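# Sort tested circuit boards into totes by tester light

## Task

Testing is over: remove every circuit board from its tester and drop it into the tote matching the color of that tester's light (green or red). Any board in the mismatched tote is a failure, as is any tote that finishes off its bench. Each lid is latched by a hook that releases when its small black tab is pushed down. The testers are loose: each must stay upright on its own plate and keep its original facing. The robot must not topple or finish tilted.

## Robot and tools

Robot: a Rainbow Robotics RB-Y1. It has a two-wheel drive base with rear casters (0.58 m wide, 0.10 m ahead of the wheel axle and 0.57 m behind it, sweeping a 0.58 m radius when spinning in place), a folding leg and torso, a head, and left and right arms. Each arm ends in a parallel gripper with a wrist camera whose case juts out sideways and can collide with things. Cameras: head_camera (896x504), left_wrist_camera and right_wrist_camera (644x364).

Frames: all positions are in metres. The base frame sits on the floor midway between the drive wheels, with x forward, y left and z up. The left_hand and right_hand readings give the midpoint between the finger pads in this frame. The fingers point along the hand's -z axis and close along its x axis. The odometry frame is the base frame as it was at scene start. base_odometry counts wheel turns only, so slipping or being shoved corrupts it. Its heading is in rad, positive to the left.

move: one action per call. Options: base and/or joints (plus optional min_time_s or contact_limits); or target alone or with min_time_s; or contact_limits alone. An empty call just reports state and images.
- base: a relative command, not a place to go. {"x_m_s", "turn_rad_s", "for_s"}: forward speed in m/s (0.005 to 0.4 either sign, or 0) and left turn rate in rad/s (0.02 to 1.509 either sign, or 0), held for for_s seconds (0.1 to 5). Omitted speeds count as 0. It cannot move sideways. Distance is roughly speed times for_s. The base ramps at 0.4 m/s² (turns 0.5 rad/s²), so it coasts up to 1 s (turns 3.1 s) after for_s ends. If |x| + 0.27|turn| exceeds 0.4, both are scaled down.
- joints: absolute targets, keyed by joint name, in rad (grippers in m of opening, 0 to 0.1). Ranges: torso_squat_rad 0 to 1.2; torso_shift_rad -0.3 to 0.6; torso_pitch_rad -0.2 to 1.4 (positive bows forward); torso_yaw_rad -1.5 to 1.5 (lift both arms out by 0.2 rad or more first). Shoulder pitch ±2.356 (negative swings forward and up). left_shoulder_roll_rad 0 to 3.141 and right_shoulder_roll_rad -3.141 to 0 (both lift outward). Shoulder yaw ±2.094. Elbows -2.617 to 0.01 (negative bends). Forearm roll ±3.141. Wrist pitch -1.57 to 1.919. Hand roll ±2.705. head_pan_rad ±0.523 (positive left); head_tilt_rad -0.35 to 1.57 (positive looks down). The torso also obeys combined limits: squat+shift <= 1.52; squat-shift+pitch <= 1.57; shift+0.5pitch-0.4squat <= 0.7; shift+0.3pitch-0.5squat <= 0.39.
- target: an absolute hand pose in the base frame: side ("left" or "right"), x, y, z in m (-3 to 3), and quat_wxyz written as the hand lines print it. It is solved once into joint angles, so the path is an arc that can bow more than 0.1 m on long moves; break such moves into short steps. It is refused while another move still runs.
- min_time_s: the slowest allowed duration (0.1 to 8 s) for each arm, head and torso motion in the call.
- contact_limits: gripper current caps in mA (200 to 672.5, default 672.5). They persist until changed and scale grip force. To grasp, command an opening at least 0.005 m narrower than the object.
- cameras: a list of camera names, or "all"; [] returns no images. blocking: false returns after about 0.5 s while motion continues; a new move overrides only the parts it names.

wait(seconds 0 to 10): lets time pass and reports state. stop: brakes every running motion. zoom_image(camera, region [x0,y0,x1,y1] in pixels, at most 504x504): a sharper crop of that camera's latest image. finished_scene(scene): ends the current scene, taking that scene's number; it cannot be undone, and the result should be achieved and stable before you call it.

Reading results: "move" says done or the worst status. Hand status: reached (within 10 mm and 2 degrees), short (with the error), or refused (with a reason). Joint and base words: done, moving, off_target (rested away from target, may still push), time_out, contact_stop (torso only), limit_stop_at_<name> (a self-collision guard or limit), not_followed (an arm-collision check withheld the arm), stopped, torque_fault, limit_stop_at_motor_heat. A base "done" shows how long the speed was actually sent, even if the wheels slipped. on_its_own lists things the robot did uncommanded. lidar_m: 12 ranges, 30 degrees apart, counter-clockwise from straight ahead, taken at 0.23 m height; "-" means nothing seen, and glass or clear plastic is invisible. motor_effort: wheel load in %, with the peak in brackets; at rest over about 30 means it is pushing something. Wrist force and torque are raw, uncalibrated sensor values that include the hand's weight. External joint torques estimate outside loads. Also reported: motor temperatures and per-camera calibration changes.

Things to avoid: after a refused call or an unplanned stop, the later calls in that reply are skipped. Never let the arms strike or squeeze each other; a hard press ends the scene. Keep contact torques below the joint load limits (shoulders 63.7 N m, elbows 32.7, wrist joints 22.7, held weight included), or a 10 s torque fault follows. Motors at 80 °C lock the arm for 30 to 60 s. The base does not stop at furniture; wheels can spin, odometry can drift, and the motors cut out for 2 s if stalled. Heavy or far-forward loads and sudden stops after driving forward can tip the robot. Do not drop boards, slam lids, or knock testers or totes.

Each tool is called after "Request:" as a command line: name --argument value for each argument, lists and objects as JSON in quotes; but a table of rows of numbers goes row by row, as --pt "numbers of a row", without its own name.

## Session

Request:
move --joints '{"head_tilt_rad":0.45}' --cameras '["head_camera"]'

Scene clock: 0.50 s.
Joint torques (N m): left_arm=[-1.89 0.98 0.09 -0.4 0.21 -0.31 0.11] | right_arm=[-1.54 0.19 -0.28 -0.2 -0.14 -0.53 0.01]
External joint torques (N m): left_arm=[0.13 0 0.01 0.18 0.21 0.07 0.12] | right_arm=[-0.27 0.94 -0.25 0.18 -0.18 -0.1 0]
Motor temperatures (°C): left_arm=[29 31 29 32 38 34 40] | right_arm=[33 33 28 32 45 35 36]
Wrist force (N): left_arm=[-2.5 -0.3 -9.7] | right_arm=[1.3 10.7 -12.5]
Wrist torque (N m): left_arm=[-0.01 -0.42 -0.22] | right_arm=[-0.06 0.80 0.49]
Wrist force, peak (N): left_arm=[-2.6 -0.4 -9.8] | right_arm=[1.0 10.9 -12.9]
move: done
base_odometry: x=+0.000 y=+0.000 heading=+0.000
lidar_m: 2.87 2.43 2.86 2.63 2.50 2.56 1.98 1.86 2.26 2.24 2.13 2.18
base_status: not commanded
joint_positions: torso_squat_rad=+0.350 torso_shift_rad=+0.000 torso_pitch_rad=+0.000 torso_yaw_rad=+0.000 left_shoulder_pitch_rad=-0.001 left_shoulder_roll_rad=+0.031 left_shoulder_yaw_rad=-0.041 left_elbow_rad=-0.170 left_forearm_roll_rad=+0.033 left_wrist_pitch_rad=+0.032 left_hand_roll_rad=+0.039 left_gripper_m=+0.100 right_shoulder_pitch_rad=+0.036 right_shoulder_roll_rad=-0.008 right_shoulder_yaw_rad=-0.002 right_elbow_rad=-0.181 right_forearm_roll_rad=-0.038 right_wrist_pitch_rad=-0.031 right_hand_roll_rad=+0.012 right_gripper_m=+0.099 head_pan_rad=+0.000 head_tilt_rad=+0.450
joint_status: all done
wheel_motors_off: 0
motor_effort: left_wheel=+4(4) right_wheel=-2(3)
chest: x=-0.2280 y=-0.0008 z=+1.2475 quat_wxyz=(+1.000, +0.000, +0.000, +0.000) (m; base frame)
left_hand: x=-0.1518 y=+0.2404 z=+0.5662 quat_wxyz=(+0.997, +0.012, -0.070, +0.014) (m; base frame)
right_hand: x=-0.1586 y=-0.2280 z=+0.5658 quat_wxyz=(+0.996, -0.004, -0.089, -0.020) (m; base frame)
pictures: head_camera
camera_calibration:
head_camera: T_world_to_cam=[[0.00809709, -0.998763, 0.0490523, -0.0719039], [-0.398984, -0.0482069, -0.91569, 1.30221], [0.916922, -0.0121566, -0.398881, 0.705222], [0, 0, 0, 1]] pos_world=[-0.126492, -0.000466442, 1.47724]

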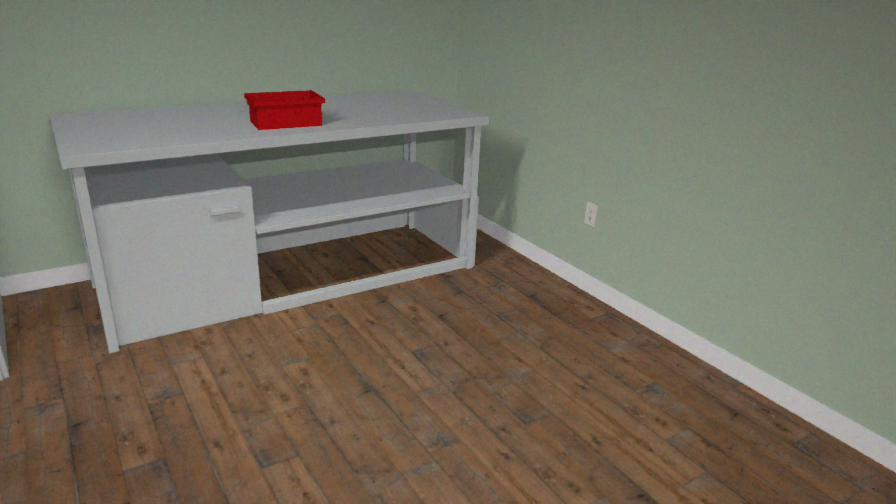

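Request:
move --base '{"turn_rad_s":0.6,"for_s":1.75}' --joints '{"left_shoulder_pitch_rad":0.6,"left_shoulder_roll_rad":0.3,"left_shoulder_yaw_rad":0,"left_elbow_rad":-2.5,"left_forearm_roll_rad":0,"left_wrist_pitch_rad":0,"left_hand_roll_rad":0,"right_shoulder_pitch_rad":0.6,"right_shoulder_roll_rad":-0.3,"right_shoulder_yaw_rad":0,"right_elbow_rad":-2.5,"right_forearm_roll_rad":0,"right_wrist_pitch_rad":0,"right_hand_roll_rad":0}' --min_time_s 2 --cameras '["head_camera"]'

Request:
move --base '{"turn_rad_s":0.6,"for_s":1.75}' --cameras '["head_camera"]'

Request:
move --base '{"turn_rad_s":0.6,"for_s":1.75}' --cameras '["head_camera"]'

Request:
move --base '{"turn_rad_s":0.6,"for_s":1.75}' --cameras '["head_camera"]'

Request:
move --base '{"turn_rad_s":0.6,"for_s":1.75}' --cameras '["head_camera"]'

Scene clock: 12.77 s.
Joint torques (N m): left_arm=[-1.42 4.06 3.53 -8.44 0.27 -1.5 -0.18] | right_arm=[-0.34 -3.87 -3.03 -8.93 0.21 -1.65 -0.13]
External joint torques (N m): left_arm=[0.02 0.85 0.75 1.5 0.22 0.24 -0.13] | right_arm=[0.66 0.08 0.08 1.45 -0.01 0.21 -0.18]
Motor temperatures (°C): left_arm=[29 31 29 32 38 34 40] | right_arm=[33 33 28 32 45 35 36]
Wrist force (N): left_arm=[-7.2 -2.0 -1.7] | right_arm=[-3.4 12.4 -4.8]
Wrist torque (N m): left_arm=[0.13 -0.74 -0.19] | right_arm=[-0.23 0.56 0.47]
Wrist force, peak (N): left_arm=[-4.6 -1.0 -9.6] | right_arm=[1.2 11.9 -12.7]
move: done
base_odometry: x=+0.000 y=+0.000 heading=+1.060
lidar_m: 2.86 2.63 2.50 2.55 1.96 1.85 2.24 2.25 2.14 2.20 2.89 2.44
base_status: done (sent for 1.77 of 1.77 s)
joint_positions: torso_squat_rad=+0.350 torso_shift_rad=+0.000 torso_pitch_rad=+0.000 torso_yaw_rad=+0.000 left_shoulder_pitch_rad=+0.600 left_shoulder_roll_rad=+0.300 left_shoulder_yaw_rad=+0.000 left_elbow_rad=-2.500 left_forearm_roll_rad=+0.000 left_wrist_pitch_rad=+0.000 left_hand_roll_rad=+0.000 left_gripper_m=+0.100 right_shoulder_pitch_rad=+0.600 right_shoulder_roll_rad=-0.300 right_shoulder_yaw_rad=+0.000 right_elbow_rad=-2.500 right_forearm_roll_rad=+0.000 right_wrist_pitch_rad=+0.000 right_hand_roll_rad=+0.000 right_gripper_m=+0.099 head_pan_rad=+0.000 head_tilt_rad=+0.450
joint_status: all done
wheel_motors_off: 0
motor_effort: left_wheel=+1(30) right_wheel=+2(30)
chest: x=-0.2280 y=-0.0007 z=+1.2475 quat_wxyz=(+1.000, +0.000, +0.000, +0.000) (m; base frame)
left_hand: x=+0.1122 y=+0.2638 z=+1.2191 quat_wxyz=(+0.573, +0.101, -0.805, -0.117) (m; base frame)
right_hand: x=+0.1122 y=-0.2653 z=+1.2187 quat_wxyz=(+0.573, -0.100, -0.805, +0.117) (m; base frame)
pictures: head_camera
camera_calibration:
head_camera: T_world_to_cam=[[0.00810928, -0.998762, 0.0490784, -0.0719177], [-0.398994, -0.0482356, -0.915684, 1.30219], [0.916918, -0.0121565, -0.398891, 0.705242], [0, 0, 0, 1]] pos_world=[-0.126498, -0.000443317, 1.47724]

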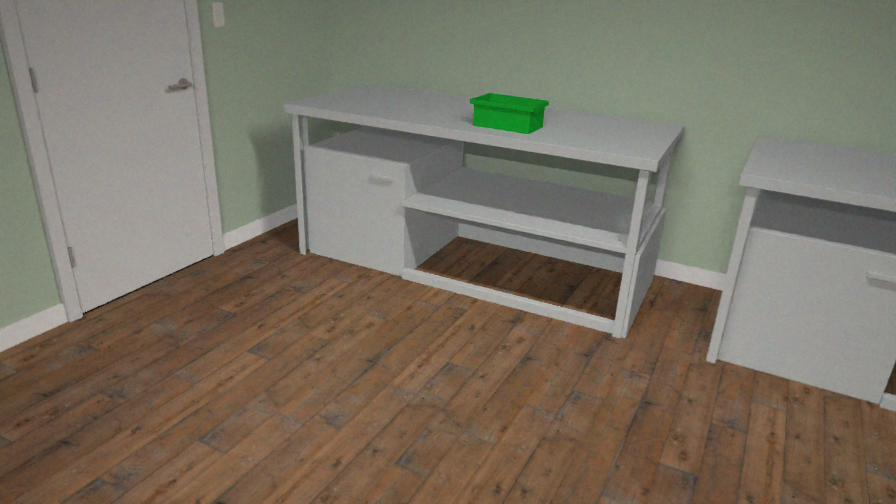

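Scene clock: 16.03 s.
Joint torques (N m): left_arm=[-1.39 4.24 3.49 -8.51 0.16 -1.56 -0.2] | right_arm=[-0.22 -4.07 -3.05 -8.79 0.15 -1.76 -0.2]
External joint torques (N m): left_arm=[0.05 1.02 0.7 1.43 0.11 0.18 -0.15] | right_arm=[0.78 -0.12 0.06 1.59 -0.07 0.1 -0.25]
Motor temperatures (°C): left_arm=[29 31 29 32 38 34 40] | right_arm=[33 33 28 32 45 36 36]
Wrist force (N): left_arm=[-7.3 -1.8 -1.8] | right_arm=[-3.2 12.7 -4.8]
Wrist torque (N m): left_arm=[0.12 -0.75 -0.18] | right_arm=[-0.26 0.57 0.47]
Wrist force, peak (N): left_arm=[-7.9 -1.9 -1.8] | right_arm=[-3.6 13.0 -4.9]
move: done
base_odometry: x=+0.000 y=+0.000 heading=+2.119
lidar_m: 2.49 2.57 1.96 1.85 2.24 2.24 2.12 2.20 2.91 2.45 2.86 2.62
base_status: done (sent for 1.77 of 1.77 s)
joint_positions: torso_squat_rad=+0.350 torso_shift_rad=+0.000 torso_pitch_rad=+0.000 torso_yaw_rad=+0.000 left_shoulder_pitch_rad=+0.600 left_shoulder_roll_rad=+0.300 left_shoulder_yaw_rad=+0.000 left_elbow_rad=-2.500 left_forearm_roll_rad=+0.000 left_wrist_pitch_rad=+0.000 left_hand_roll_rad=+0.000 left_gripper_m=+0.100 right_shoulder_pitch_rad=+0.600 right_shoulder_roll_rad=-0.300 right_shoulder_yaw_rad=+0.000 right_elbow_rad=-2.500 right_forearm_roll_rad=+0.000 right_wrist_pitch_rad=+0.000 right_hand_roll_rad=+0.000 right_gripper_m=+0.099 head_pan_rad=+0.000 head_tilt_rad=+0.450
joint_status: not commanded
wheel_motors_off: 0
motor_effort: left_wheel=+1(18) right_wheel=+5(26)
chest: x=-0.2280 y=-0.0008 z=+1.2475 quat_wxyz=(+1.000, +0.000, +0.000, +0.000) (m; base frame)
left_hand: x=+0.1121 y=+0.2638 z=+1.2191 quat_wxyz=(+0.573, +0.101, -0.805, -0.117) (m; base frame)
right_hand: x=+0.1122 y=-0.2653 z=+1.2187 quat_wxyz=(+0.573, -0.100, -0.805, +0.117) (m; base frame)
pictures: head_camera
camera_calibration:
head_camera: T_world_to_cam=[[0.00810245, -0.998762, 0.0490725, -0.0719231], [-0.398984, -0.0482275, -0.915689, 1.3022], [0.916922, -0.0121598, -0.398881, 0.70524], [0, 0, 0, 1]] pos_world=[-0.126511, -0.000456706, 1.47724]

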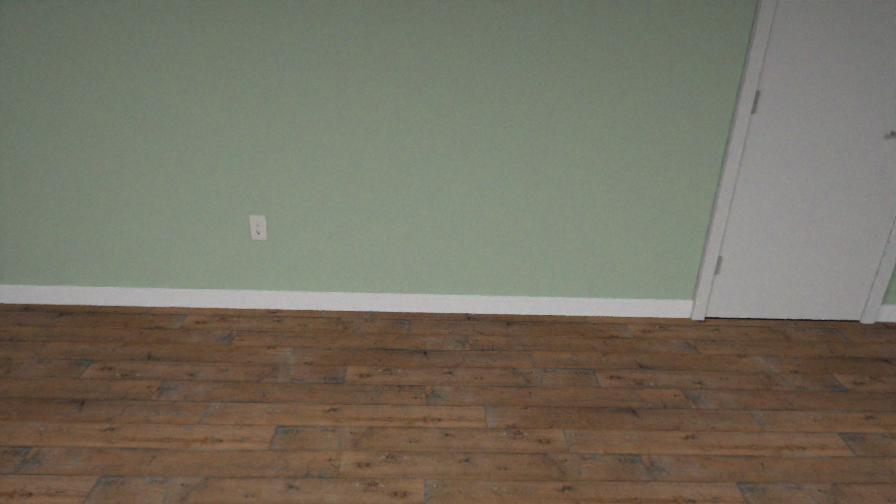

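Scene clock: 19.33 s.
Joint torques (N m): left_arm=[-1.28 4.04 3.68 -8.49 0.17 -1.52 -0.17] | right_arm=[-0.13 -4.09 -2.92 -8.94 0.12 -1.7 -0.25]
External joint torques (N m): left_arm=[0.16 0.82 0.9 1.45 0.12 0.22 -0.12] | right_arm=[0.87 -0.13 0.19 1.44 -0.1 0.15 -0.3]
Motor temperatures (°C): left_arm=[29 31 29 33 38 34 40] | right_arm=[33 33 28 32 45 36 36]
Wrist force (N): left_arm=[-7.7 -1.9 -1.5] | right_arm=[-3.5 12.5 -4.8]
Wrist torque (N m): left_arm=[0.11 -0.78 -0.19] | right_arm=[-0.21 0.54 0.45]
Wrist force, peak (N): left_arm=[-7.7 -2.3 -1.9] | right_arm=[-2.9 13.0 -5.0]
move: done
base_odometry: x=+0.000 y=+0.000 heading=-3.104
lidar_m: 1.95 1.85 2.24 2.22 2.12 2.20 2.94 2.45 2.87 2.62 2.50 2.57
base_status: done (sent for 1.77 of 1.77 s)
joint_positions: torso_squat_rad=+0.350 torso_shift_rad=+0.000 torso_pitch_rad=+0.000 torso_yaw_rad=+0.000 left_shoulder_pitch_rad=+0.600 left_shoulder_roll_rad=+0.300 left_shoulder_yaw_rad=+0.000 left_elbow_rad=-2.500 left_forearm_roll_rad=+0.000 left_wrist_pitch_rad=+0.000 left_hand_roll_rad=+0.000 left_gripper_m=+0.100 right_shoulder_pitch_rad=+0.600 right_shoulder_roll_rad=-0.300 right_shoulder_yaw_rad=+0.000 right_elbow_rad=-2.500 right_forearm_roll_rad=+0.000 right_wrist_pitch_rad=+0.000 right_hand_roll_rad=+0.000 right_gripper_m=+0.099 head_pan_rad=+0.000 head_tilt_rad=+0.450
joint_status: not commanded
wheel_motors_off: 0
motor_effort: left_wheel=+1(18) right_wheel=+5(25)
chest: x=-0.2280 y=-0.0008 z=+1.2475 quat_wxyz=(+1.000, +0.000, +0.000, +0.000) (m; base frame)
left_hand: x=+0.1121 y=+0.2638 z=+1.2191 quat_wxyz=(+0.573, +0.101, -0.805, -0.117) (m; base frame)
right_hand: x=+0.1122 y=-0.2653 z=+1.2187 quat_wxyz=(+0.573, -0.100, -0.805, +0.117) (m; base frame)
pictures: head_camera
camera_calibration:
head_camera: T_world_to_cam=[[0.00809662, -0.998762, 0.0490718, -0.0719237], [-0.398985, -0.0482246, -0.915689, 1.3022], [0.916922, -0.0121649, -0.398882, 0.70524], [0, 0, 0, 1]] pos_world=[-0.12651, -0.000457543, 1.47724]

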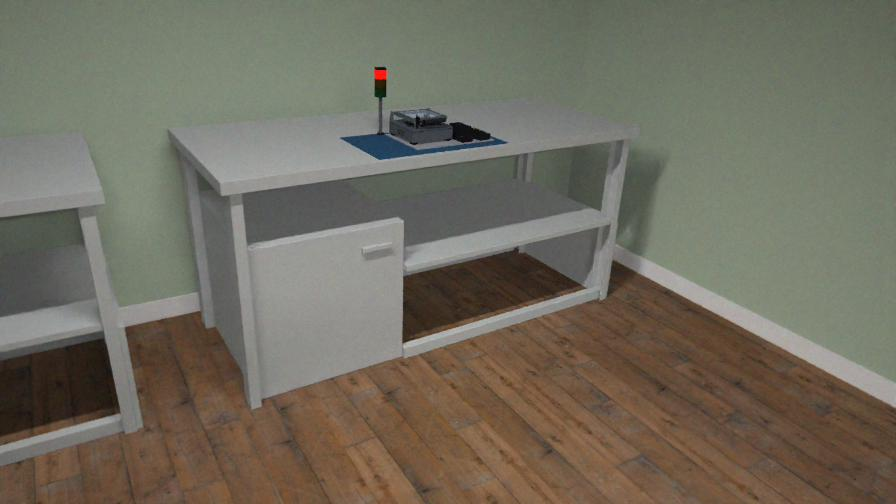

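Scene clock: 22.63 s.
Joint torques (N m): left_arm=[-1.41 4.08 3.58 -8.53 0.13 -1.54 -0.12] | right_arm=[-0.2 -3.92 -2.98 -8.78 0.18 -1.71 -0.22]
External joint torques (N m): left_arm=[0.03 0.86 0.79 1.41 0.08 0.21 -0.07] | right_arm=[0.8 0.03 0.12 1.6 -0.04 0.15 -0.27]
Motor temperatures (°C): left_arm=[29 31 29 33 38 34 40] | right_arm=[33 33 28 32 45 36 36]
Wrist force (N): left_arm=[-7.4 -1.7 -1.8] | right_arm=[-3.4 12.8 -4.9]
Wrist torque (N m): left_arm=[0.10 -0.76 -0.19] | right_arm=[-0.27 0.54 0.47]
Wrist force, peak (N): left_arm=[-7.8 -2.1 -1.5] | right_arm=[-3.6 12.8 -5.1]
move: done
base_odometry: x=+0.000 y=+0.000 heading=-2.044
lidar_m: 2.23 2.23 2.12 2.19 2.96 2.44 2.85 2.62 2.50 2.58 1.94 1.85
base_status: done (sent for 1.77 of 1.77 s)
joint_positions: torso_squat_rad=+0.350 torso_shift_rad=+0.000 torso_pitch_rad=+0.000 torso_yaw_rad=+0.000 left_shoulder_pitch_rad=+0.600 left_shoulder_roll_rad=+0.300 left_shoulder_yaw_rad=+0.000 left_elbow_rad=-2.500 left_forearm_roll_rad=+0.000 left_wrist_pitch_rad=+0.000 left_hand_roll_rad=+0.000 left_gripper_m=+0.100 right_shoulder_pitch_rad=+0.600 right_shoulder_roll_rad=-0.300 right_shoulder_yaw_rad=+0.000 right_elbow_rad=-2.500 right_forearm_roll_rad=+0.000 right_wrist_pitch_rad=+0.000 right_hand_roll_rad=+0.000 right_gripper_m=+0.099 head_pan_rad=+0.000 head_tilt_rad=+0.450
joint_status: not commanded
wheel_motors_off: 0
motor_effort: left_wheel=+0(16) right_wheel=+4(25)
chest: x=-0.2280 y=-0.0008 z=+1.2475 quat_wxyz=(+1.000, +0.000, +0.000, +0.000) (m; base frame)
left_hand: x=+0.1121 y=+0.2638 z=+1.2191 quat_wxyz=(+0.573, +0.101, -0.805, -0.117) (m; base frame)
right_hand: x=+0.1122 y=-0.2653 z=+1.2187 quat_wxyz=(+0.573, -0.100, -0.805, +0.117) (m; base frame)
pictures: head_camera
camera_calibration:
head_camera: T_world_to_cam=[[0.00809302, -0.998763, 0.0490705, -0.0719242], [-0.398985, -0.048222, -0.915689, 1.3022], [0.916922, -0.0121677, -0.398881, 0.70524], [0, 0, 0, 1]] pos_world=[-0.12651, -0.000459413, 1.47724]

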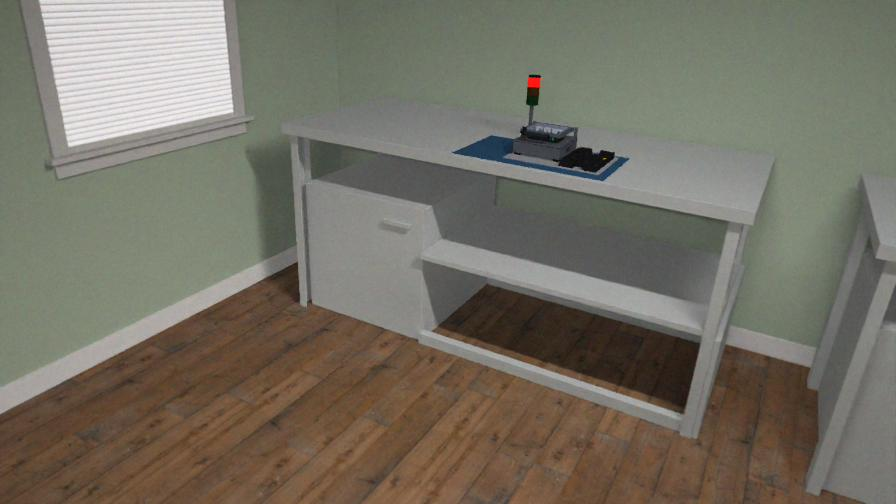

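Scene clock: 25.93 s.
Joint torques (N m): left_arm=[-1.31 4.06 3.41 -8.49 0.15 -1.46 -0.21] | right_arm=[-0.19 -3.95 -2.81 -8.91 0.18 -1.74 -0.18]
External joint torques (N m): left_arm=[0.13 0.85 0.62 1.45 0.1 0.29 -0.16] | right_arm=[0.81 0 0.29 1.47 -0.04 0.11 -0.23]
Motor temperatures (°C): left_arm=[29 31 29 33 38 34 40] | right_arm=[33 33 28 32 45 36 36]
Wrist force (N): left_arm=[-7.7 -1.8 -1.5] | right_arm=[-3.7 12.3 -4.9]
Wrist torque (N m): left_arm=[0.09 -0.77 -0.17] | right_arm=[-0.21 0.51 0.46]
Wrist force, peak (N): left_arm=[-7.8 -2.2 -2.0] | right_arm=[-3.8 12.9 -4.9]
move: done
base_odometry: x=+0.000 y=+0.000 heading=-0.985
lidar_m: 2.13 2.20 2.98 2.44 2.84 2.60 2.50 2.59 1.95 1.85 2.25 2.22
base_status: done (sent for 1.77 of 1.77 s)
joint_positions: torso_squat_rad=+0.350 torso_shift_rad=+0.000 torso_pitch_rad=+0.000 torso_yaw_rad=+0.000 left_shoulder_pitch_rad=+0.600 left_shoulder_roll_rad=+0.300 left_shoulder_yaw_rad=+0.000 left_elbow_rad=-2.500 left_forearm_roll_rad=+0.000 left_wrist_pitch_rad=+0.000 left_hand_roll_rad=+0.000 left_gripper_m=+0.100 right_shoulder_pitch_rad=+0.600 right_shoulder_roll_rad=-0.300 right_shoulder_yaw_rad=+0.000 right_elbow_rad=-2.500 right_forearm_roll_rad=+0.000 right_wrist_pitch_rad=+0.000 right_hand_roll_rad=+0.000 right_gripper_m=+0.099 head_pan_rad=+0.000 head_tilt_rad=+0.450
joint_status: not commanded
wheel_motors_off: 0
motor_effort: left_wheel=+1(17) right_wheel=+4(25)
chest: x=-0.2280 y=-0.0008 z=+1.2475 quat_wxyz=(+1.000, +0.000, +0.000, +0.000) (m; base frame)
left_hand: x=+0.1122 y=+0.2638 z=+1.2191 quat_wxyz=(+0.573, +0.101, -0.805, -0.117) (m; base frame)
right_hand: x=+0.1122 y=-0.2653 z=+1.2187 quat_wxyz=(+0.573, -0.100, -0.805, +0.117) (m; base frame)
pictures: head_camera
camera_calibration:
head_camera: T_world_to_cam=[[0.00809004, -0.998763, 0.0490713, -0.071925], [-0.398985, -0.0482215, -0.915689, 1.3022], [0.916922, -0.0121707, -0.398881, 0.70524], [0, 0, 0, 1]] pos_world=[-0.126511, -0.000458728, 1.47724]

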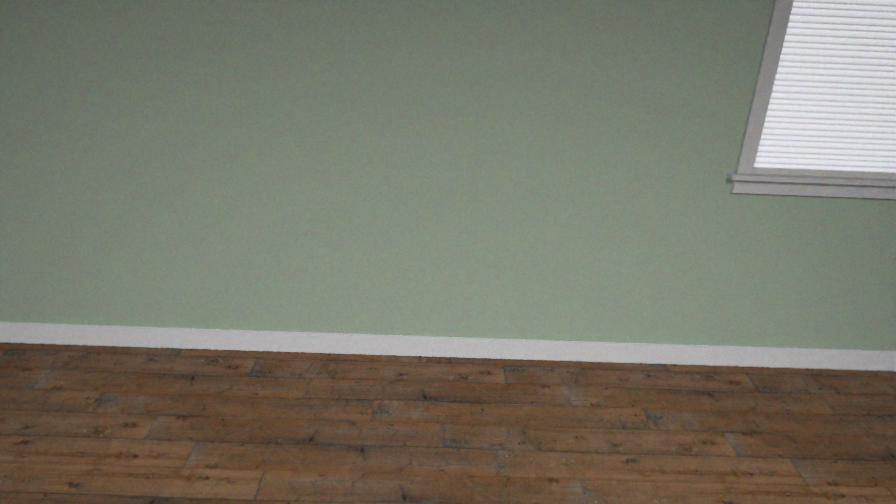

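Request:
move --base '{"turn_rad_s":-0.6,"for_s":1.72}' --joints '{"torso_squat_rad":0.35,"torso_pitch_rad":0,"head_tilt_rad":0.5}' --cameras '["head_camera"]'

Scene clock: 86.20 s.
Joint torques (N m): left_arm=[-1.4 4.19 3.34 -8.6 0.17 -1.51 -0.16] | right_arm=[-0.29 -3.9 -2.83 -8.97 0.12 -1.8 -0.25]
External joint torques (N m): left_arm=[0.04 0.97 0.56 1.34 0.12 0.23 -0.12] | right_arm=[0.71 0.05 0.28 1.41 -0.1 0.05 -0.3]
Motor temperatures (°C): left_arm=[29 31 29 33 38 34 40] | right_arm=[33 33 28 33 45 36 36]
Wrist force (N): left_arm=[-7.5 -2.1 -1.6] | right_arm=[-3.2 12.7 -4.7]
Wrist torque (N m): left_arm=[0.14 -0.77 -0.21] | right_arm=[-0.24 0.57 0.49]
Wrist force, peak (N): left_arm=[-7.8 -2.0 -1.6] | right_arm=[-3.5 13.1 -5.0]
move: done
base_odometry: x=+0.000 y=+0.000 heading=-2.024
lidar_m: 2.24 2.21 2.13 2.21 2.99 2.45 2.85 2.60 2.50 2.60 1.92 1.85
base_status: done (sent for 1.73 of 1.73 s)
joint_positions: torso_squat_rad=+0.350 torso_shift_rad=+0.000 torso_pitch_rad=+0.000 torso_yaw_rad=+0.000 left_shoulder_pitch_rad=+0.600 left_shoulder_roll_rad=+0.300 left_shoulder_yaw_rad=+0.000 left_elbow_rad=-2.500 left_forearm_roll_rad=+0.000 left_wrist_pitch_rad=+0.000 left_hand_roll_rad=+0.000 left_gripper_m=+0.100 right_shoulder_pitch_rad=+0.600 right_shoulder_roll_rad=-0.300 right_shoulder_yaw_rad=+0.000 right_elbow_rad=-2.500 right_forearm_roll_rad=+0.000 right_wrist_pitch_rad=+0.000 right_hand_roll_rad=+0.000 right_gripper_m=+0.099 head_pan_rad=+0.000 head_tilt_rad=+0.500
joint_status: all done
wheel_motors_off: 0
motor_effort: left_wheel=+6(20) right_wheel=+2(23)
chest: x=-0.2280 y=-0.0007 z=+1.2475 quat_wxyz=(+1.000, +0.000, +0.000, +0.000) (m; base frame)
left_hand: x=+0.1121 y=+0.2638 z=+1.2191 quat_wxyz=(+0.573, +0.101, -0.805, -0.117) (m; base frame)
right_hand: x=+0.1122 y=-0.2652 z=+1.2188 quat_wxyz=(+0.573, -0.100, -0.805, +0.117) (m; base frame)
pictures: head_camera
camera_calibration:
head_camera: T_world_to_cam=[[0.0105827, -0.99876, 0.048654, -0.0707606], [-0.444237, -0.0482873, -0.894607, 1.26236], [0.895847, -0.0121465, -0.444197, 0.766495], [0, 0, 0, 1]] pos_world=[-0.125127, -0.000406533, 1.47323]

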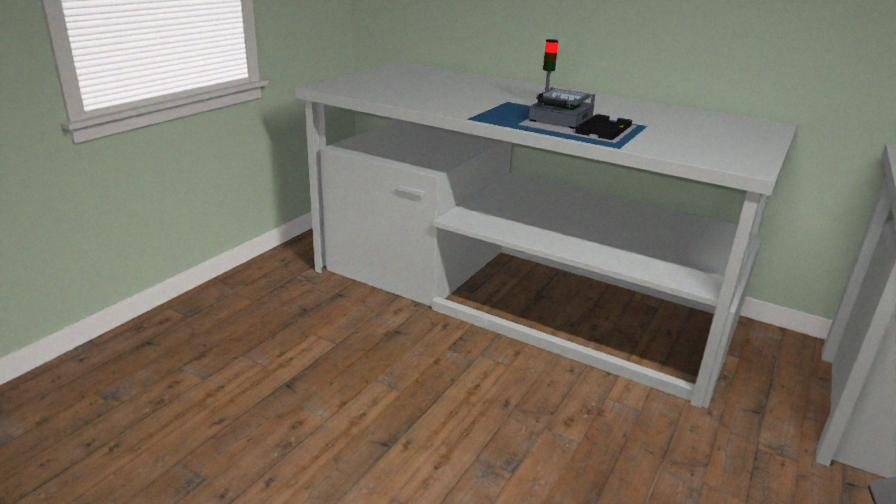

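Request:
zoom_image --camera "head_camera" --region '[460, 20, 660, 160]'

Request:
move --base '{"x_m_s":0.3,"for_s":3.73}' --cameras '["head_camera"]'

Request:
move --base '{"turn_rad_s":-0.4,"for_s":1.19}' --joints '{"head_tilt_rad":0.6}' --cameras '["head_camera"]'

Scaled by 2.520 from the camera's 896x504 image, which has a finer 1280x720 frame.

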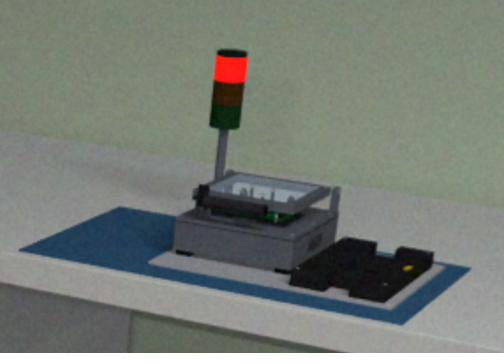

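Scene clock: 96.03 s.
Joint torques (N m): left_arm=[-1.38 4.28 3.45 -8.6 0.22 -1.51 -0.19] | right_arm=[-0.63 -4.29 -3.01 -8.86 0.08 -1.69 -0.16]
External joint torques (N m): left_arm=[0.06 1.06 0.67 1.34 0.17 0.23 -0.15] | right_arm=[0.36 -0.33 0.1 1.52 -0.14 0.16 -0.21]
Motor temperatures (°C): left_arm=[29 31 29 33 38 34 40] | right_arm=[33 33 28 33 45 36 36]
Wrist force (N): left_arm=[-7.4 -1.9 -1.8] | right_arm=[-3.3 12.7 -4.7]
Wrist torque (N m): left_arm=[0.11 -0.77 -0.18] | right_arm=[-0.26 0.55 0.46]
Wrist force, peak (N): left_arm=[-7.9 -2.0 -1.7] | right_arm=[-3.9 13.0 -5.1]
move: done
base_odometry: x=-0.491 y=-1.007 heading=-2.025
lidar_m: 1.11 1.35 1.57 1.63 2.23 3.44 3.53 3.19 3.06 1.24 1.04 1.60
base_status: done (sent for 3.73 of 3.73 s)
joint_positions: torso_squat_rad=+0.350 torso_shift_rad=+0.000 torso_pitch_rad=+0.000 torso_yaw_rad=+0.000 left_shoulder_pitch_rad=+0.600 left_shoulder_roll_rad=+0.300 left_shoulder_yaw_rad=+0.000 left_elbow_rad=-2.500 left_forearm_roll_rad=+0.000 left_wrist_pitch_rad=+0.000 left_hand_roll_rad=+0.000 left_gripper_m=+0.100 right_shoulder_pitch_rad=+0.600 right_shoulder_roll_rad=-0.300 right_shoulder_yaw_rad=+0.000 right_elbow_rad=-2.500 right_forearm_roll_rad=+0.000 right_wrist_pitch_rad=+0.000 right_hand_roll_rad=+0.000 right_gripper_m=+0.099 head_pan_rad=+0.000 head_tilt_rad=+0.500
joint_status: not commanded
wheel_motors_off: 0
motor_effort: left_wheel=-6(29) right_wheel=+3(30)
chest: x=-0.2280 y=-0.0007 z=+1.2475 quat_wxyz=(+1.000, +0.000, +0.000, +0.000) (m; base frame)
left_hand: x=+0.1122 y=+0.2638 z=+1.2191 quat_wxyz=(+0.573, +0.101, -0.805, -0.117) (m; base frame)
right_hand: x=+0.1122 y=-0.2652 z=+1.2187 quat_wxyz=(+0.573, -0.100, -0.805, +0.117) (m; base frame)
pictures: head_camera
camera_calibration:
head_camera: T_world_to_cam=[[0.0105857, -0.99876, 0.0486534, -0.0707594], [-0.444304, -0.0482872, -0.894574, 1.26232], [0.895814, -0.0121472, -0.444264, 0.766546], [0, 0, 0, 1]] pos_world=[-0.12508, -0.000406432, 1.47323]

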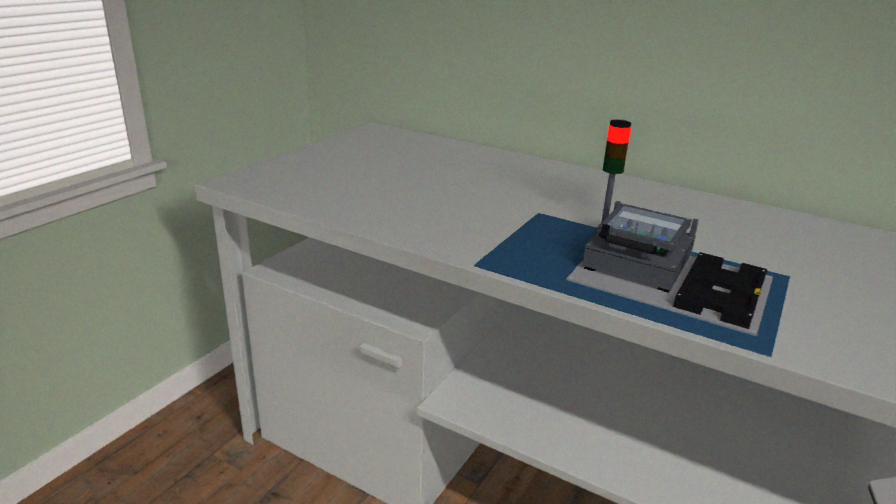

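Scene clock: 98.33 s.
Joint torques (N m): left_arm=[-1.35 4.07 3.46 -8.49 0.14 -1.54 -0.17] | right_arm=[-0.47 -4.06 -2.64 -8.87 0.22 -1.69 -0.16]
External joint torques (N m): left_arm=[0.09 0.86 0.68 1.45 0.09 0.2 -0.12] | right_arm=[0.52 -0.1 0.47 1.51 0 0.16 -0.21]
Motor temperatures (°C): left_arm=[29 31 29 33 38 34 40] | right_arm=[33 33 28 33 45 36 36]
Wrist force (N): left_arm=[-7.3 -1.8 -1.8] | right_arm=[-3.4 12.6 -5.1]
Wrist torque (N m): left_arm=[0.10 -0.75 -0.19] | right_arm=[-0.25 0.53 0.47]
Wrist force, peak (N): left_arm=[-7.9 -2.0 -1.7] | right_arm=[-3.4 12.8 -4.9]
move: done
base_odometry: x=-0.491 y=-1.007 heading=-2.504
lidar_m: 1.60 1.12 1.40 1.57 1.66 2.35 3.44 3.99 3.14 3.07 1.25 1.04
base_status: done (sent for 1.2 of 1.2 s)
joint_positions: torso_squat_rad=+0.350 torso_shift_rad=+0.000 torso_pitch_rad=+0.000 torso_yaw_rad=+0.000 left_shoulder_pitch_rad=+0.600 left_shoulder_roll_rad=+0.300 left_shoulder_yaw_rad=+0.000 left_elbow_rad=-2.500 left_forearm_roll_rad=+0.000 left_wrist_pitch_rad=+0.000 left_hand_roll_rad=+0.000 left_gripper_m=+0.100 right_shoulder_pitch_rad=+0.600 right_shoulder_roll_rad=-0.300 right_shoulder_yaw_rad=+0.000 right_elbow_rad=-2.500 right_forearm_roll_rad=+0.000 right_wrist_pitch_rad=+0.000 right_hand_roll_rad=+0.000 right_gripper_m=+0.099 head_pan_rad=+0.000 head_tilt_rad=+0.600
joint_status: all done
wheel_motors_off: 0
motor_effort: left_wheel=+1(30) right_wheel=+1(27)
chest: x=-0.2280 y=-0.0007 z=+1.2475 quat_wxyz=(+1.000, +0.000, +0.000, +0.000) (m; base frame)
left_hand: x=+0.1122 y=+0.2638 z=+1.2191 quat_wxyz=(+0.573, +0.101, -0.805, -0.117) (m; base frame)
right_hand: x=+0.1122 y=-0.2652 z=+1.2187 quat_wxyz=(+0.573, -0.100, -0.805, +0.117) (m; base frame)
pictures: head_camera
camera_calibration:
head_camera: T_world_to_cam=[[0.0154825, -0.998758, 0.0473661, -0.0678713], [-0.531386, -0.0483471, -0.845749, 1.17371], [0.846988, -0.0120754, -0.531474, 0.882727], [0, 0, 0, 1]] pos_world=[-0.122916, -0.000382223, 1.46503]

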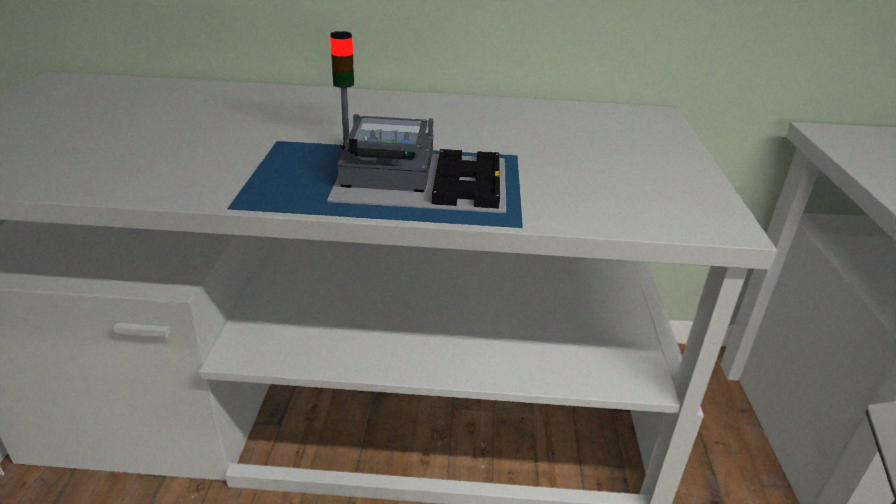

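Request:
zoom_image --camera "head_camera" --region '[300, 90, 540, 230]'

Scaled by 2.100 from the camera's 896x504 image, which has a finer 1280x720 frame.

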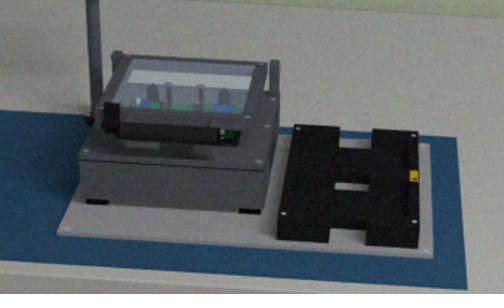

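Request:
move --base '{"turn_rad_s":0.1,"for_s":0.5}' --cameras '[]'

Request:
move --base '{"x_m_s":0.25,"for_s":2.2}' --joints '{"head_tilt_rad":0.85}' --cameras '[]'

Request:
move --base '{"turn_rad_s":-0.1,"for_s":0.6}' --cameras '["head_camera"]'

Scene clock: 122.57 s.
Joint torques (N m): left_arm=[-1.4 3.98 3.61 -8.58 0.09 -1.63 -0.13] | right_arm=[-0.29 -3.7 -2.97 -8.86 0.14 -1.77 -0.27]
External joint torques (N m): left_arm=[0.04 0.77 0.83 1.36 0.04 0.11 -0.08] | right_arm=[0.71 0.25 0.14 1.52 -0.08 0.08 -0.32]
Motor temperatures (°C): left_arm=[29 31 29 33 38 34 40] | right_arm=[33 33 28 33 45 36 36]
Wrist force (N): left_arm=[-7.6 -2.0 -1.6] | right_arm=[-3.5 12.5 -4.9]
Wrist torque (N m): left_arm=[0.14 -0.77 -0.19] | right_arm=[-0.23 0.53 0.47]
Wrist force, peak (N): left_arm=[-7.7 -2.0 -2.0] | right_arm=[-3.5 13.0 -5.1]
move: done
base_odometry: x=-0.491 y=-1.007 heading=-2.455
lidar_m: 1.60 1.11 1.50 1.57 1.69 2.48 3.44 3.97 3.12 2.80 1.24 1.05
base_status: done (sent for 0.5 of 0.5 s)
joint_positions: torso_squat_rad=+0.350 torso_shift_rad=+0.000 torso_pitch_rad=+0.000 torso_yaw_rad=+0.000 left_shoulder_pitch_rad=+0.600 left_shoulder_roll_rad=+0.300 left_shoulder_yaw_rad=+0.000 left_elbow_rad=-2.500 left_forearm_roll_rad=+0.000 left_wrist_pitch_rad=+0.000 left_hand_roll_rad=+0.000 left_gripper_m=+0.100 right_shoulder_pitch_rad=+0.600 right_shoulder_roll_rad=-0.300 right_shoulder_yaw_rad=+0.000 right_elbow_rad=-2.500 right_forearm_roll_rad=+0.000 right_wrist_pitch_rad=+0.000 right_hand_roll_rad=+0.000 right_gripper_m=+0.099 head_pan_rad=+0.000 head_tilt_rad=+0.600
joint_status: not commanded
wheel_motors_off: 0
motor_effort: left_wheel=-3(16) right_wheel=+0(17)
chest: x=-0.2280 y=-0.0008 z=+1.2475 quat_wxyz=(+1.000, +0.000, +0.000, +0.000) (m; base frame)
left_hand: x=+0.1122 y=+0.2637 z=+1.2191 quat_wxyz=(+0.573, +0.101, -0.805, -0.117) (m; base frame)
right_hand: x=+0.1122 y=-0.2653 z=+1.2187 quat_wxyz=(+0.573, -0.100, -0.805, +0.117) (m; base frame)
pictures: none
No camera images: "cameras" was empty.

Scene clock: 125.83 s.
Joint torques (N m): left_arm=[-1.37 4.23 3.37 -8.45 0.13 -1.57 -0.18] | right_arm=[-0.43 -4.06 -3.04 -8.73 0.14 -1.75 -0.08]
External joint torques (N m): left_arm=[0.07 1.01 0.59 1.49 0.08 0.18 -0.14] | right_arm=[0.56 -0.11 0.07 1.65 -0.09 0.1 -0.13]
Motor temperatures (°C): left_arm=[29 31 29 33 38 34 40] | right_arm=[33 33 28 33 45 36 36]
Wrist force (N): left_arm=[-7.4 -1.9 -1.7] | right_arm=[-3.4 12.3 -4.8]
Wrist torque (N m): left_arm=[0.13 -0.75 -0.19] | right_arm=[-0.21 0.56 0.46]
Wrist force, peak (N): left_arm=[-7.8 -2.0 -2.1] | right_arm=[-3.7 12.8 -5.1]
move: done
base_odometry: x=-0.916 y=-1.355 heading=-2.455
lidar_m: 1.05 0.70 0.67 1.52 1.63 2.40 3.99 4.06 3.17 1.01 0.66 0.92
base_status: done (sent for 2.2 of 2.2 s)
joint_positions: torso_squat_rad=+0.350 torso_shift_rad=+0.000 torso_pitch_rad=+0.000 torso_yaw_rad=+0.000 left_shoulder_pitch_rad=+0.600 left_shoulder_roll_rad=+0.300 left_shoulder_yaw_rad=+0.000 left_elbow_rad=-2.500 left_forearm_roll_rad=+0.000 left_wrist_pitch_rad=+0.000 left_hand_roll_rad=+0.000 left_gripper_m=+0.100 right_shoulder_pitch_rad=+0.600 right_shoulder_roll_rad=-0.300 right_shoulder_yaw_rad=+0.000 right_elbow_rad=-2.500 right_forearm_roll_rad=+0.000 right_wrist_pitch_rad=+0.000 right_hand_roll_rad=+0.000 right_gripper_m=+0.099 head_pan_rad=+0.000 head_tilt_rad=+0.850
joint_status: all done
wheel_motors_off: 0
motor_effort: left_wheel=-7(26) right_wheel=+2(32)
chest: x=-0.2279 y=-0.0008 z=+1.2475 quat_wxyz=(+1.000, +0.000, +0.000, +0.000) (m; base frame)
left_hand: x=+0.1122 y=+0.2638 z=+1.2191 quat_wxyz=(+0.573, +0.101, -0.805, -0.117) (m; base frame)
right_hand: x=+0.1122 y=-0.2653 z=+1.2187 quat_wxyz=(+0.573, -0.100, -0.805, +0.117) (m; base frame)
pictures: none
No camera images: "cameras" was empty.

Scene clock: 127.10 s.
Joint torques (N m): left_arm=[-1.38 3.99 3.63 -8.54 0.19 -1.52 -0.24] | right_arm=[-0.7 -3.98 -2.81 -8.74 0.14 -1.73 -0.18]
External joint torques (N m): left_arm=[0.05 0.77 0.85 1.4 0.14 0.22 -0.19] | right_arm=[0.3 -0.02 0.3 1.64 -0.08 0.13 -0.23]
Motor temperatures (°C): left_arm=[29 31 29 33 38 34 40] | right_arm=[33 33 28 33 45 36 36]
Wrist force (N): left_arm=[-7.5 -1.8 -1.7] | right_arm=[-3.4 12.7 -4.9]
Wrist torque (N m): left_arm=[0.11 -0.74 -0.20] | right_arm=[-0.26 0.56 0.47]
Wrist force, peak (N): left_arm=[-7.6 -2.2 -1.8] | right_arm=[-3.7 12.9 -4.9]
move: done
base_odometry: x=-0.916 y=-1.355 heading=-2.515
lidar_m: 1.05 0.74 0.67 1.52 1.60 2.25 3.99 4.25 3.21 1.20 0.67 0.86
base_status: done (sent for 0.6 of 0.6 s)
joint_positions: torso_squat_rad=+0.350 torso_shift_rad=+0.000 torso_pitch_rad=+0.000 torso_yaw_rad=+0.000 left_shoulder_pitch_rad=+0.600 left_shoulder_roll_rad=+0.300 left_shoulder_yaw_rad=+0.000 left_elbow_rad=-2.500 left_forearm_roll_rad=+0.000 left_wrist_pitch_rad=+0.000 left_hand_roll_rad=+0.000 left_gripper_m=+0.100 right_shoulder_pitch_rad=+0.600 right_shoulder_roll_rad=-0.300 right_shoulder_yaw_rad=+0.000 right_elbow_rad=-2.500 right_forearm_roll_rad=+0.000 right_wrist_pitch_rad=+0.000 right_hand_roll_rad=+0.000 right_gripper_m=+0.099 head_pan_rad=+0.000 head_tilt_rad=+0.850
joint_status: not commanded
wheel_motors_off: 0
motor_effort: left_wheel=+1(25) right_wheel=-5(27)
chest: x=-0.2280 y=-0.0007 z=+1.2475 quat_wxyz=(+1.000, +0.000, +0.000, +0.000) (m; base frame)
left_hand: x=+0.1122 y=+0.2638 z=+1.2191 quat_wxyz=(+0.573, +0.101, -0.805, -0.117) (m; base frame)
right_hand: x=+0.1122 y=-0.2653 z=+1.2187 quat_wxyz=(+0.573, -0.100, -0.805, +0.117) (m; base frame)
pictures: head_camera
camera_calibration:
head_camera: T_world_to_cam=[[0.0269405, -0.998754, 0.0420099, -0.0577837], [-0.724124, -0.04847, -0.687965, 0.905625], [0.689144, -0.0118862, -0.724527, 1.12966], [0, 0, 0, 1]] pos_world=[-0.121158, -0.000388698, 1.44394]

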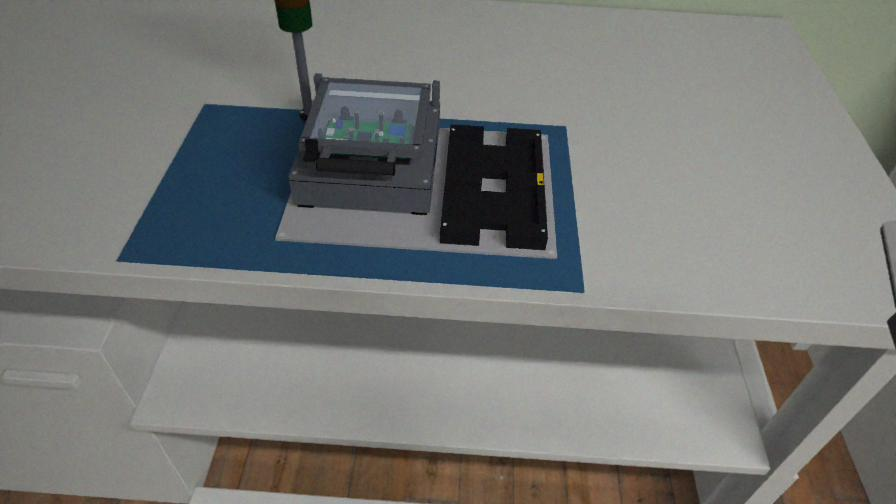

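Request:
move --base '{"x_m_s":0.15,"for_s":1.2}' --joints '{"head_tilt_rad":1.0}' --cameras '["head_camera"]'

Request:
zoom_image --camera "head_camera" --region '[250, 60, 490, 270]'

Scene clock: 148.20 s.
Joint torques (N m): left_arm=[-1.57 4.19 3.64 -8.53 0.14 -1.5 -0.24] | right_arm=[-0.59 -3.96 -2.9 -8.84 0.12 -1.69 -0.16]
External joint torques (N m): left_arm=[-0.13 0.97 0.85 1.41 0.09 0.24 -0.19] | right_arm=[0.4 0 0.21 1.54 -0.1 0.16 -0.21]
Motor temperatures (°C): left_arm=[29 31 29 33 38 34 40] | right_arm=[33 33 28 33 45 36 36]
Wrist force (N): left_arm=[-7.6 -1.8 -1.7] | right_arm=[-3.3 12.8 -4.8]
Wrist torque (N m): left_arm=[0.11 -0.77 -0.20] | right_arm=[-0.27 0.56 0.47]
Wrist force, peak (N): left_arm=[-7.9 -2.0 -1.8] | right_arm=[-3.7 13.0 -5.0]
move: done
base_odometry: x=-1.062 y=-1.461 heading=-2.515
lidar_m: 0.87 0.72 0.58 0.99 1.58 2.24 4.17 4.29 3.22 0.97 0.59 0.88
base_status: done (sent for 1.2 of 1.2 s)
joint_positions: torso_squat_rad=+0.350 torso_shift_rad=+0.000 torso_pitch_rad=+0.000 torso_yaw_rad=+0.000 left_shoulder_pitch_rad=+0.600 left_shoulder_roll_rad=+0.300 left_shoulder_yaw_rad=+0.000 left_elbow_rad=-2.500 left_forearm_roll_rad=+0.000 left_wrist_pitch_rad=+0.000 left_hand_roll_rad=+0.000 left_gripper_m=+0.100 right_shoulder_pitch_rad=+0.600 right_shoulder_roll_rad=-0.300 right_shoulder_yaw_rad=+0.000 right_elbow_rad=-2.500 right_forearm_roll_rad=+0.000 right_wrist_pitch_rad=+0.000 right_hand_roll_rad=+0.000 right_gripper_m=+0.099 head_pan_rad=+0.000 head_tilt_rad=+1.000
joint_status: all done
wheel_motors_off: 0
motor_effort: left_wheel=-6(26) right_wheel=+2(31)
chest: x=-0.2280 y=-0.0007 z=+1.2475 quat_wxyz=(+1.000, +0.000, +0.000, +0.000) (m; base frame)
left_hand: x=+0.1122 y=+0.2638 z=+1.2191 quat_wxyz=(+0.573, +0.101, -0.805, -0.117) (m; base frame)
right_hand: x=+0.1122 y=-0.2653 z=+1.2187 quat_wxyz=(+0.573, -0.100, -0.805, +0.117) (m; base frame)
pictures: head_camera
camera_calibration:
head_camera: T_world_to_cam=[[0.0330493, -0.99875, 0.0375037, -0.0500017], [-0.818764, -0.0485751, -0.572071, 0.718341], [0.573178, -0.0118001, -0.819346, 1.24305], [0, 0, 0, 1]] pos_world=[-0.122686, -0.000377402, 1.43131]

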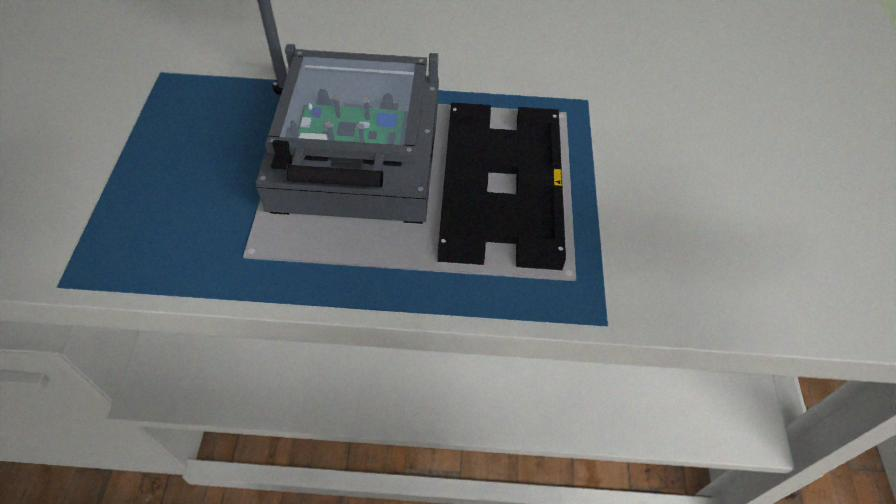

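Scaled by 2.100 from the camera's 896x504 image, which has a finer 1280x720 frame.

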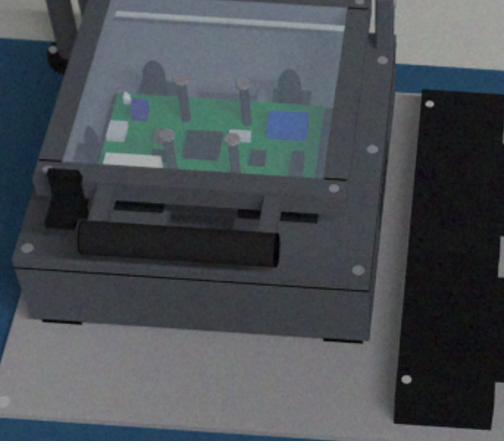

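Request:
move --base '{"x_m_s":0.05,"for_s":0.35}' --joints '{"left_shoulder_pitch_rad":0.2,"left_shoulder_roll_rad":0.4,"left_elbow_rad":-2.3,"left_gripper_m":0}' --cameras '[]'

Request:
move --target '{"side":"left","x":0.22,"y":0.155,"z":1.1,"quat_wxyz":[0.97,0,-0.242,0]}'

Scene clock: 164.03 s.
Joint torques (N m): left_arm=[-6.34 5.43 4.61 -7.54 0.18 -1.51 -0.19] | right_arm=[-0.84 -3.64 -2.78 -8.98 0.16 -1.85 -0.16]
External joint torques (N m): left_arm=[0.89 0.7 0.57 1.49 0.12 0.02 -0.15] | right_arm=[0.15 0.31 0.33 1.4 -0.06 0.01 -0.21]
Motor temperatures (°C): left_arm=[29 31 29 33 38 34 40] | right_arm=[33 33 28 33 45 36 36]
Wrist force (N): left_arm=[-7.0 -2.5 -0.7] | right_arm=[-3.4 12.5 -4.8]
Wrist torque (N m): left_arm=[0.17 -0.77 -0.19] | right_arm=[-0.23 0.54 0.47]
Wrist force, peak (N): left_arm=[-8.5 -2.2 -1.5] | right_arm=[-3.6 13.0 -5.2]
move: done
base_odometry: x=-1.077 y=-1.472 heading=-2.516
lidar_m: 0.85 0.73 0.56 0.91 1.58 2.23 4.19 4.28 3.22 0.60 0.58 0.87
base_status: done (sent for 0.37 of 0.37 s)
joint_positions: torso_squat_rad=+0.350 torso_shift_rad=+0.000 torso_pitch_rad=+0.000 torso_yaw_rad=+0.000 left_shoulder_pitch_rad=+0.200 left_shoulder_roll_rad=+0.400 left_shoulder_yaw_rad=+0.000 left_elbow_rad=-2.300 left_forearm_roll_rad=+0.000 left_wrist_pitch_rad=+0.000 left_hand_roll_rad=+0.000 left_gripper_m=+0.000 right_shoulder_pitch_rad=+0.600 right_shoulder_roll_rad=-0.300 right_shoulder_yaw_rad=+0.000 right_elbow_rad=-2.500 right_forearm_roll_rad=+0.000 right_wrist_pitch_rad=+0.000 right_hand_roll_rad=+0.000 right_gripper_m=+0.099 head_pan_rad=+0.000 head_tilt_rad=+1.000
joint_status: all done
wheel_motors_off: 0
motor_effort: left_wheel=-3(20) right_wheel=+2(27)
chest: x=-0.2280 y=-0.0007 z=+1.2475 quat_wxyz=(+1.000, +0.000, +0.000, +0.000) (m; base frame)
left_hand: x=+0.1832 y=+0.2377 z=+1.2731 quat_wxyz=(+0.488, +0.094, -0.850, -0.175) (m; base frame)
right_hand: x=+0.1122 y=-0.2653 z=+1.2187 quat_wxyz=(+0.573, -0.100, -0.805, +0.117) (m; base frame)
pictures: none
No camera images: "cameras" was empty.

Scene clock: 166.23 s.
Joint torques (N m): left_arm=[-14.16 0.36 0.16 -5.71 -0.13 -1.37 0.17] | right_arm=[-1.05 -4 -3 -8.94 0.14 -1.94 -0.22]
External joint torques (N m): left_arm=[1.11 -0.15 -0.29 1.48 0.02 -0.14 0.2] | right_arm=[-0.06 -0.04 0.11 1.44 -0.08 -0.08 -0.27]
Motor temperatures (°C): left_arm=[29 31 29 33 38 34 40] | right_arm=[33 33 28 33 45 36 36]
Wrist force (N): left_arm=[-5.2 0.1 -8.2] | right_arm=[-3.2 12.5 -5.1]
Wrist torque (N m): left_arm=[-0.03 -0.57 -0.15] | right_arm=[-0.24 0.56 0.45]
Wrist force, peak (N): left_arm=[-5.9 -1.3 -8.8] | right_arm=[-3.7 12.9 -5.0]
move: short
base_odometry: x=-1.077 y=-1.472 heading=-2.516
lidar_m: 0.85 0.72 0.57 0.92 1.58 2.23 4.19 4.28 3.21 0.60 0.58 0.88
base_status: not commanded
joint_positions: torso_squat_rad=+0.350 torso_shift_rad=+0.000 torso_pitch_rad=+0.000 torso_yaw_rad=+0.000 left_shoulder_pitch_rad=-0.483 left_shoulder_roll_rad=+0.000 left_shoulder_yaw_rad=-0.037 left_elbow_rad=-2.090 left_forearm_roll_rad=-0.049 left_wrist_pitch_rad=+1.919 left_hand_roll_rad=+0.173 left_gripper_m=+0.000 right_shoulder_pitch_rad=+0.600 right_shoulder_roll_rad=-0.300 right_shoulder_yaw_rad=+0.000 right_elbow_rad=-2.500 right_forearm_roll_rad=+0.000 right_wrist_pitch_rad=+0.000 right_hand_roll_rad=+0.000 right_gripper_m=+0.099 head_pan_rad=+0.000 head_tilt_rad=+1.000
joint_status: all done
wheel_motors_off: 0
motor_effort: left_wheel=-3(5) right_wheel=+3(5)
chest: x=-0.2280 y=-0.0007 z=+1.2475 quat_wxyz=(+1.000, +0.000, +0.000, +0.000) (m; base frame)
left_hand: x=+0.2203 y=+0.1550 z=+1.0996 quat_wxyz=(+0.951, -0.011, -0.309, -0.003) (m; base frame)
left_hand_status: short (checked arc, as near as the solve gets, planned for 1.6 s): 1 mm and 8.1 deg off. The place is met; only the turn is off.
right_hand: x=+0.1121 y=-0.2653 z=+1.2187 quat_wxyz=(+0.573, -0.100, -0.805, +0.117) (m; base frame)
pictures: head_camera, left_wrist_camera, right_wrist_camera
camera_calibration:
head_camera: T_world_to_cam=[[0.0330205, -0.998751, 0.0374893, -0.0499978], [-0.818741, -0.0485438, -0.572108, 0.718372], [0.573213, -0.0118028, -0.819321, 1.24304], [0, 0, 0, 1]] pos_world=[-0.122717, -0.000391543, 1.43131]
left_wrist_camera: T_world_to_cam=[[0.816785, 0.0167133, 0.5767, -0.818056], [-0.28175, -0.860727, 0.423989, -0.23645], [0.503467, -0.508793, -0.69832, 0.804846], [0, 0, 0, 1]] pos_world=[0.196343, 0.219653, 1.13406]
right_wrist_camera: T_world_to_cam=[[0.34037, -0.274419, -0.899357, 0.987513], [-0.398388, 0.824289, -0.402287, 0.786818], [0.851725, 0.49522, 0.171237, -0.10112], [0, 0, 0, 1]] pos_world=[0.0634656, -0.327496, 1.22197]

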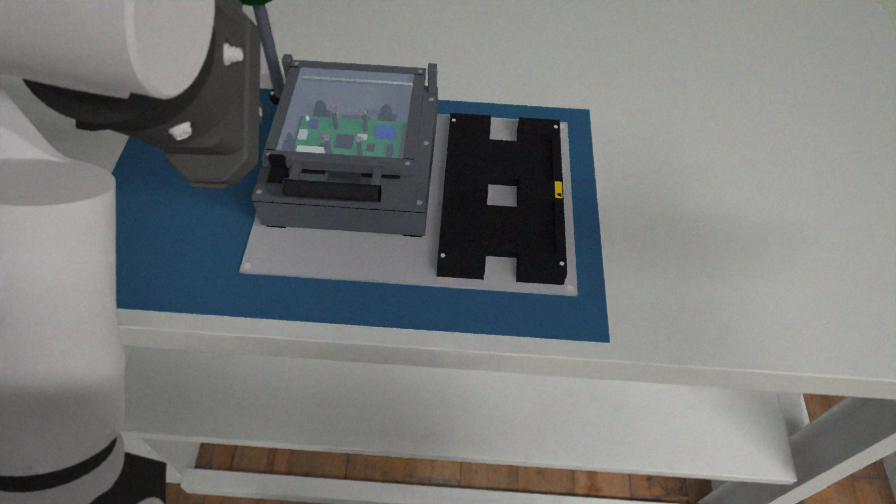

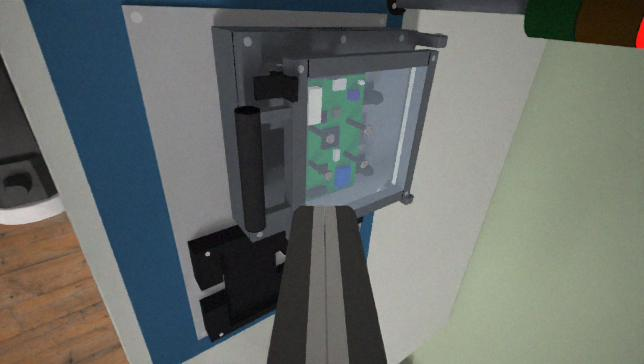

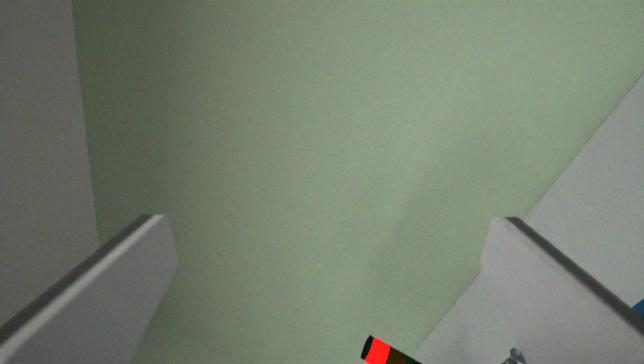

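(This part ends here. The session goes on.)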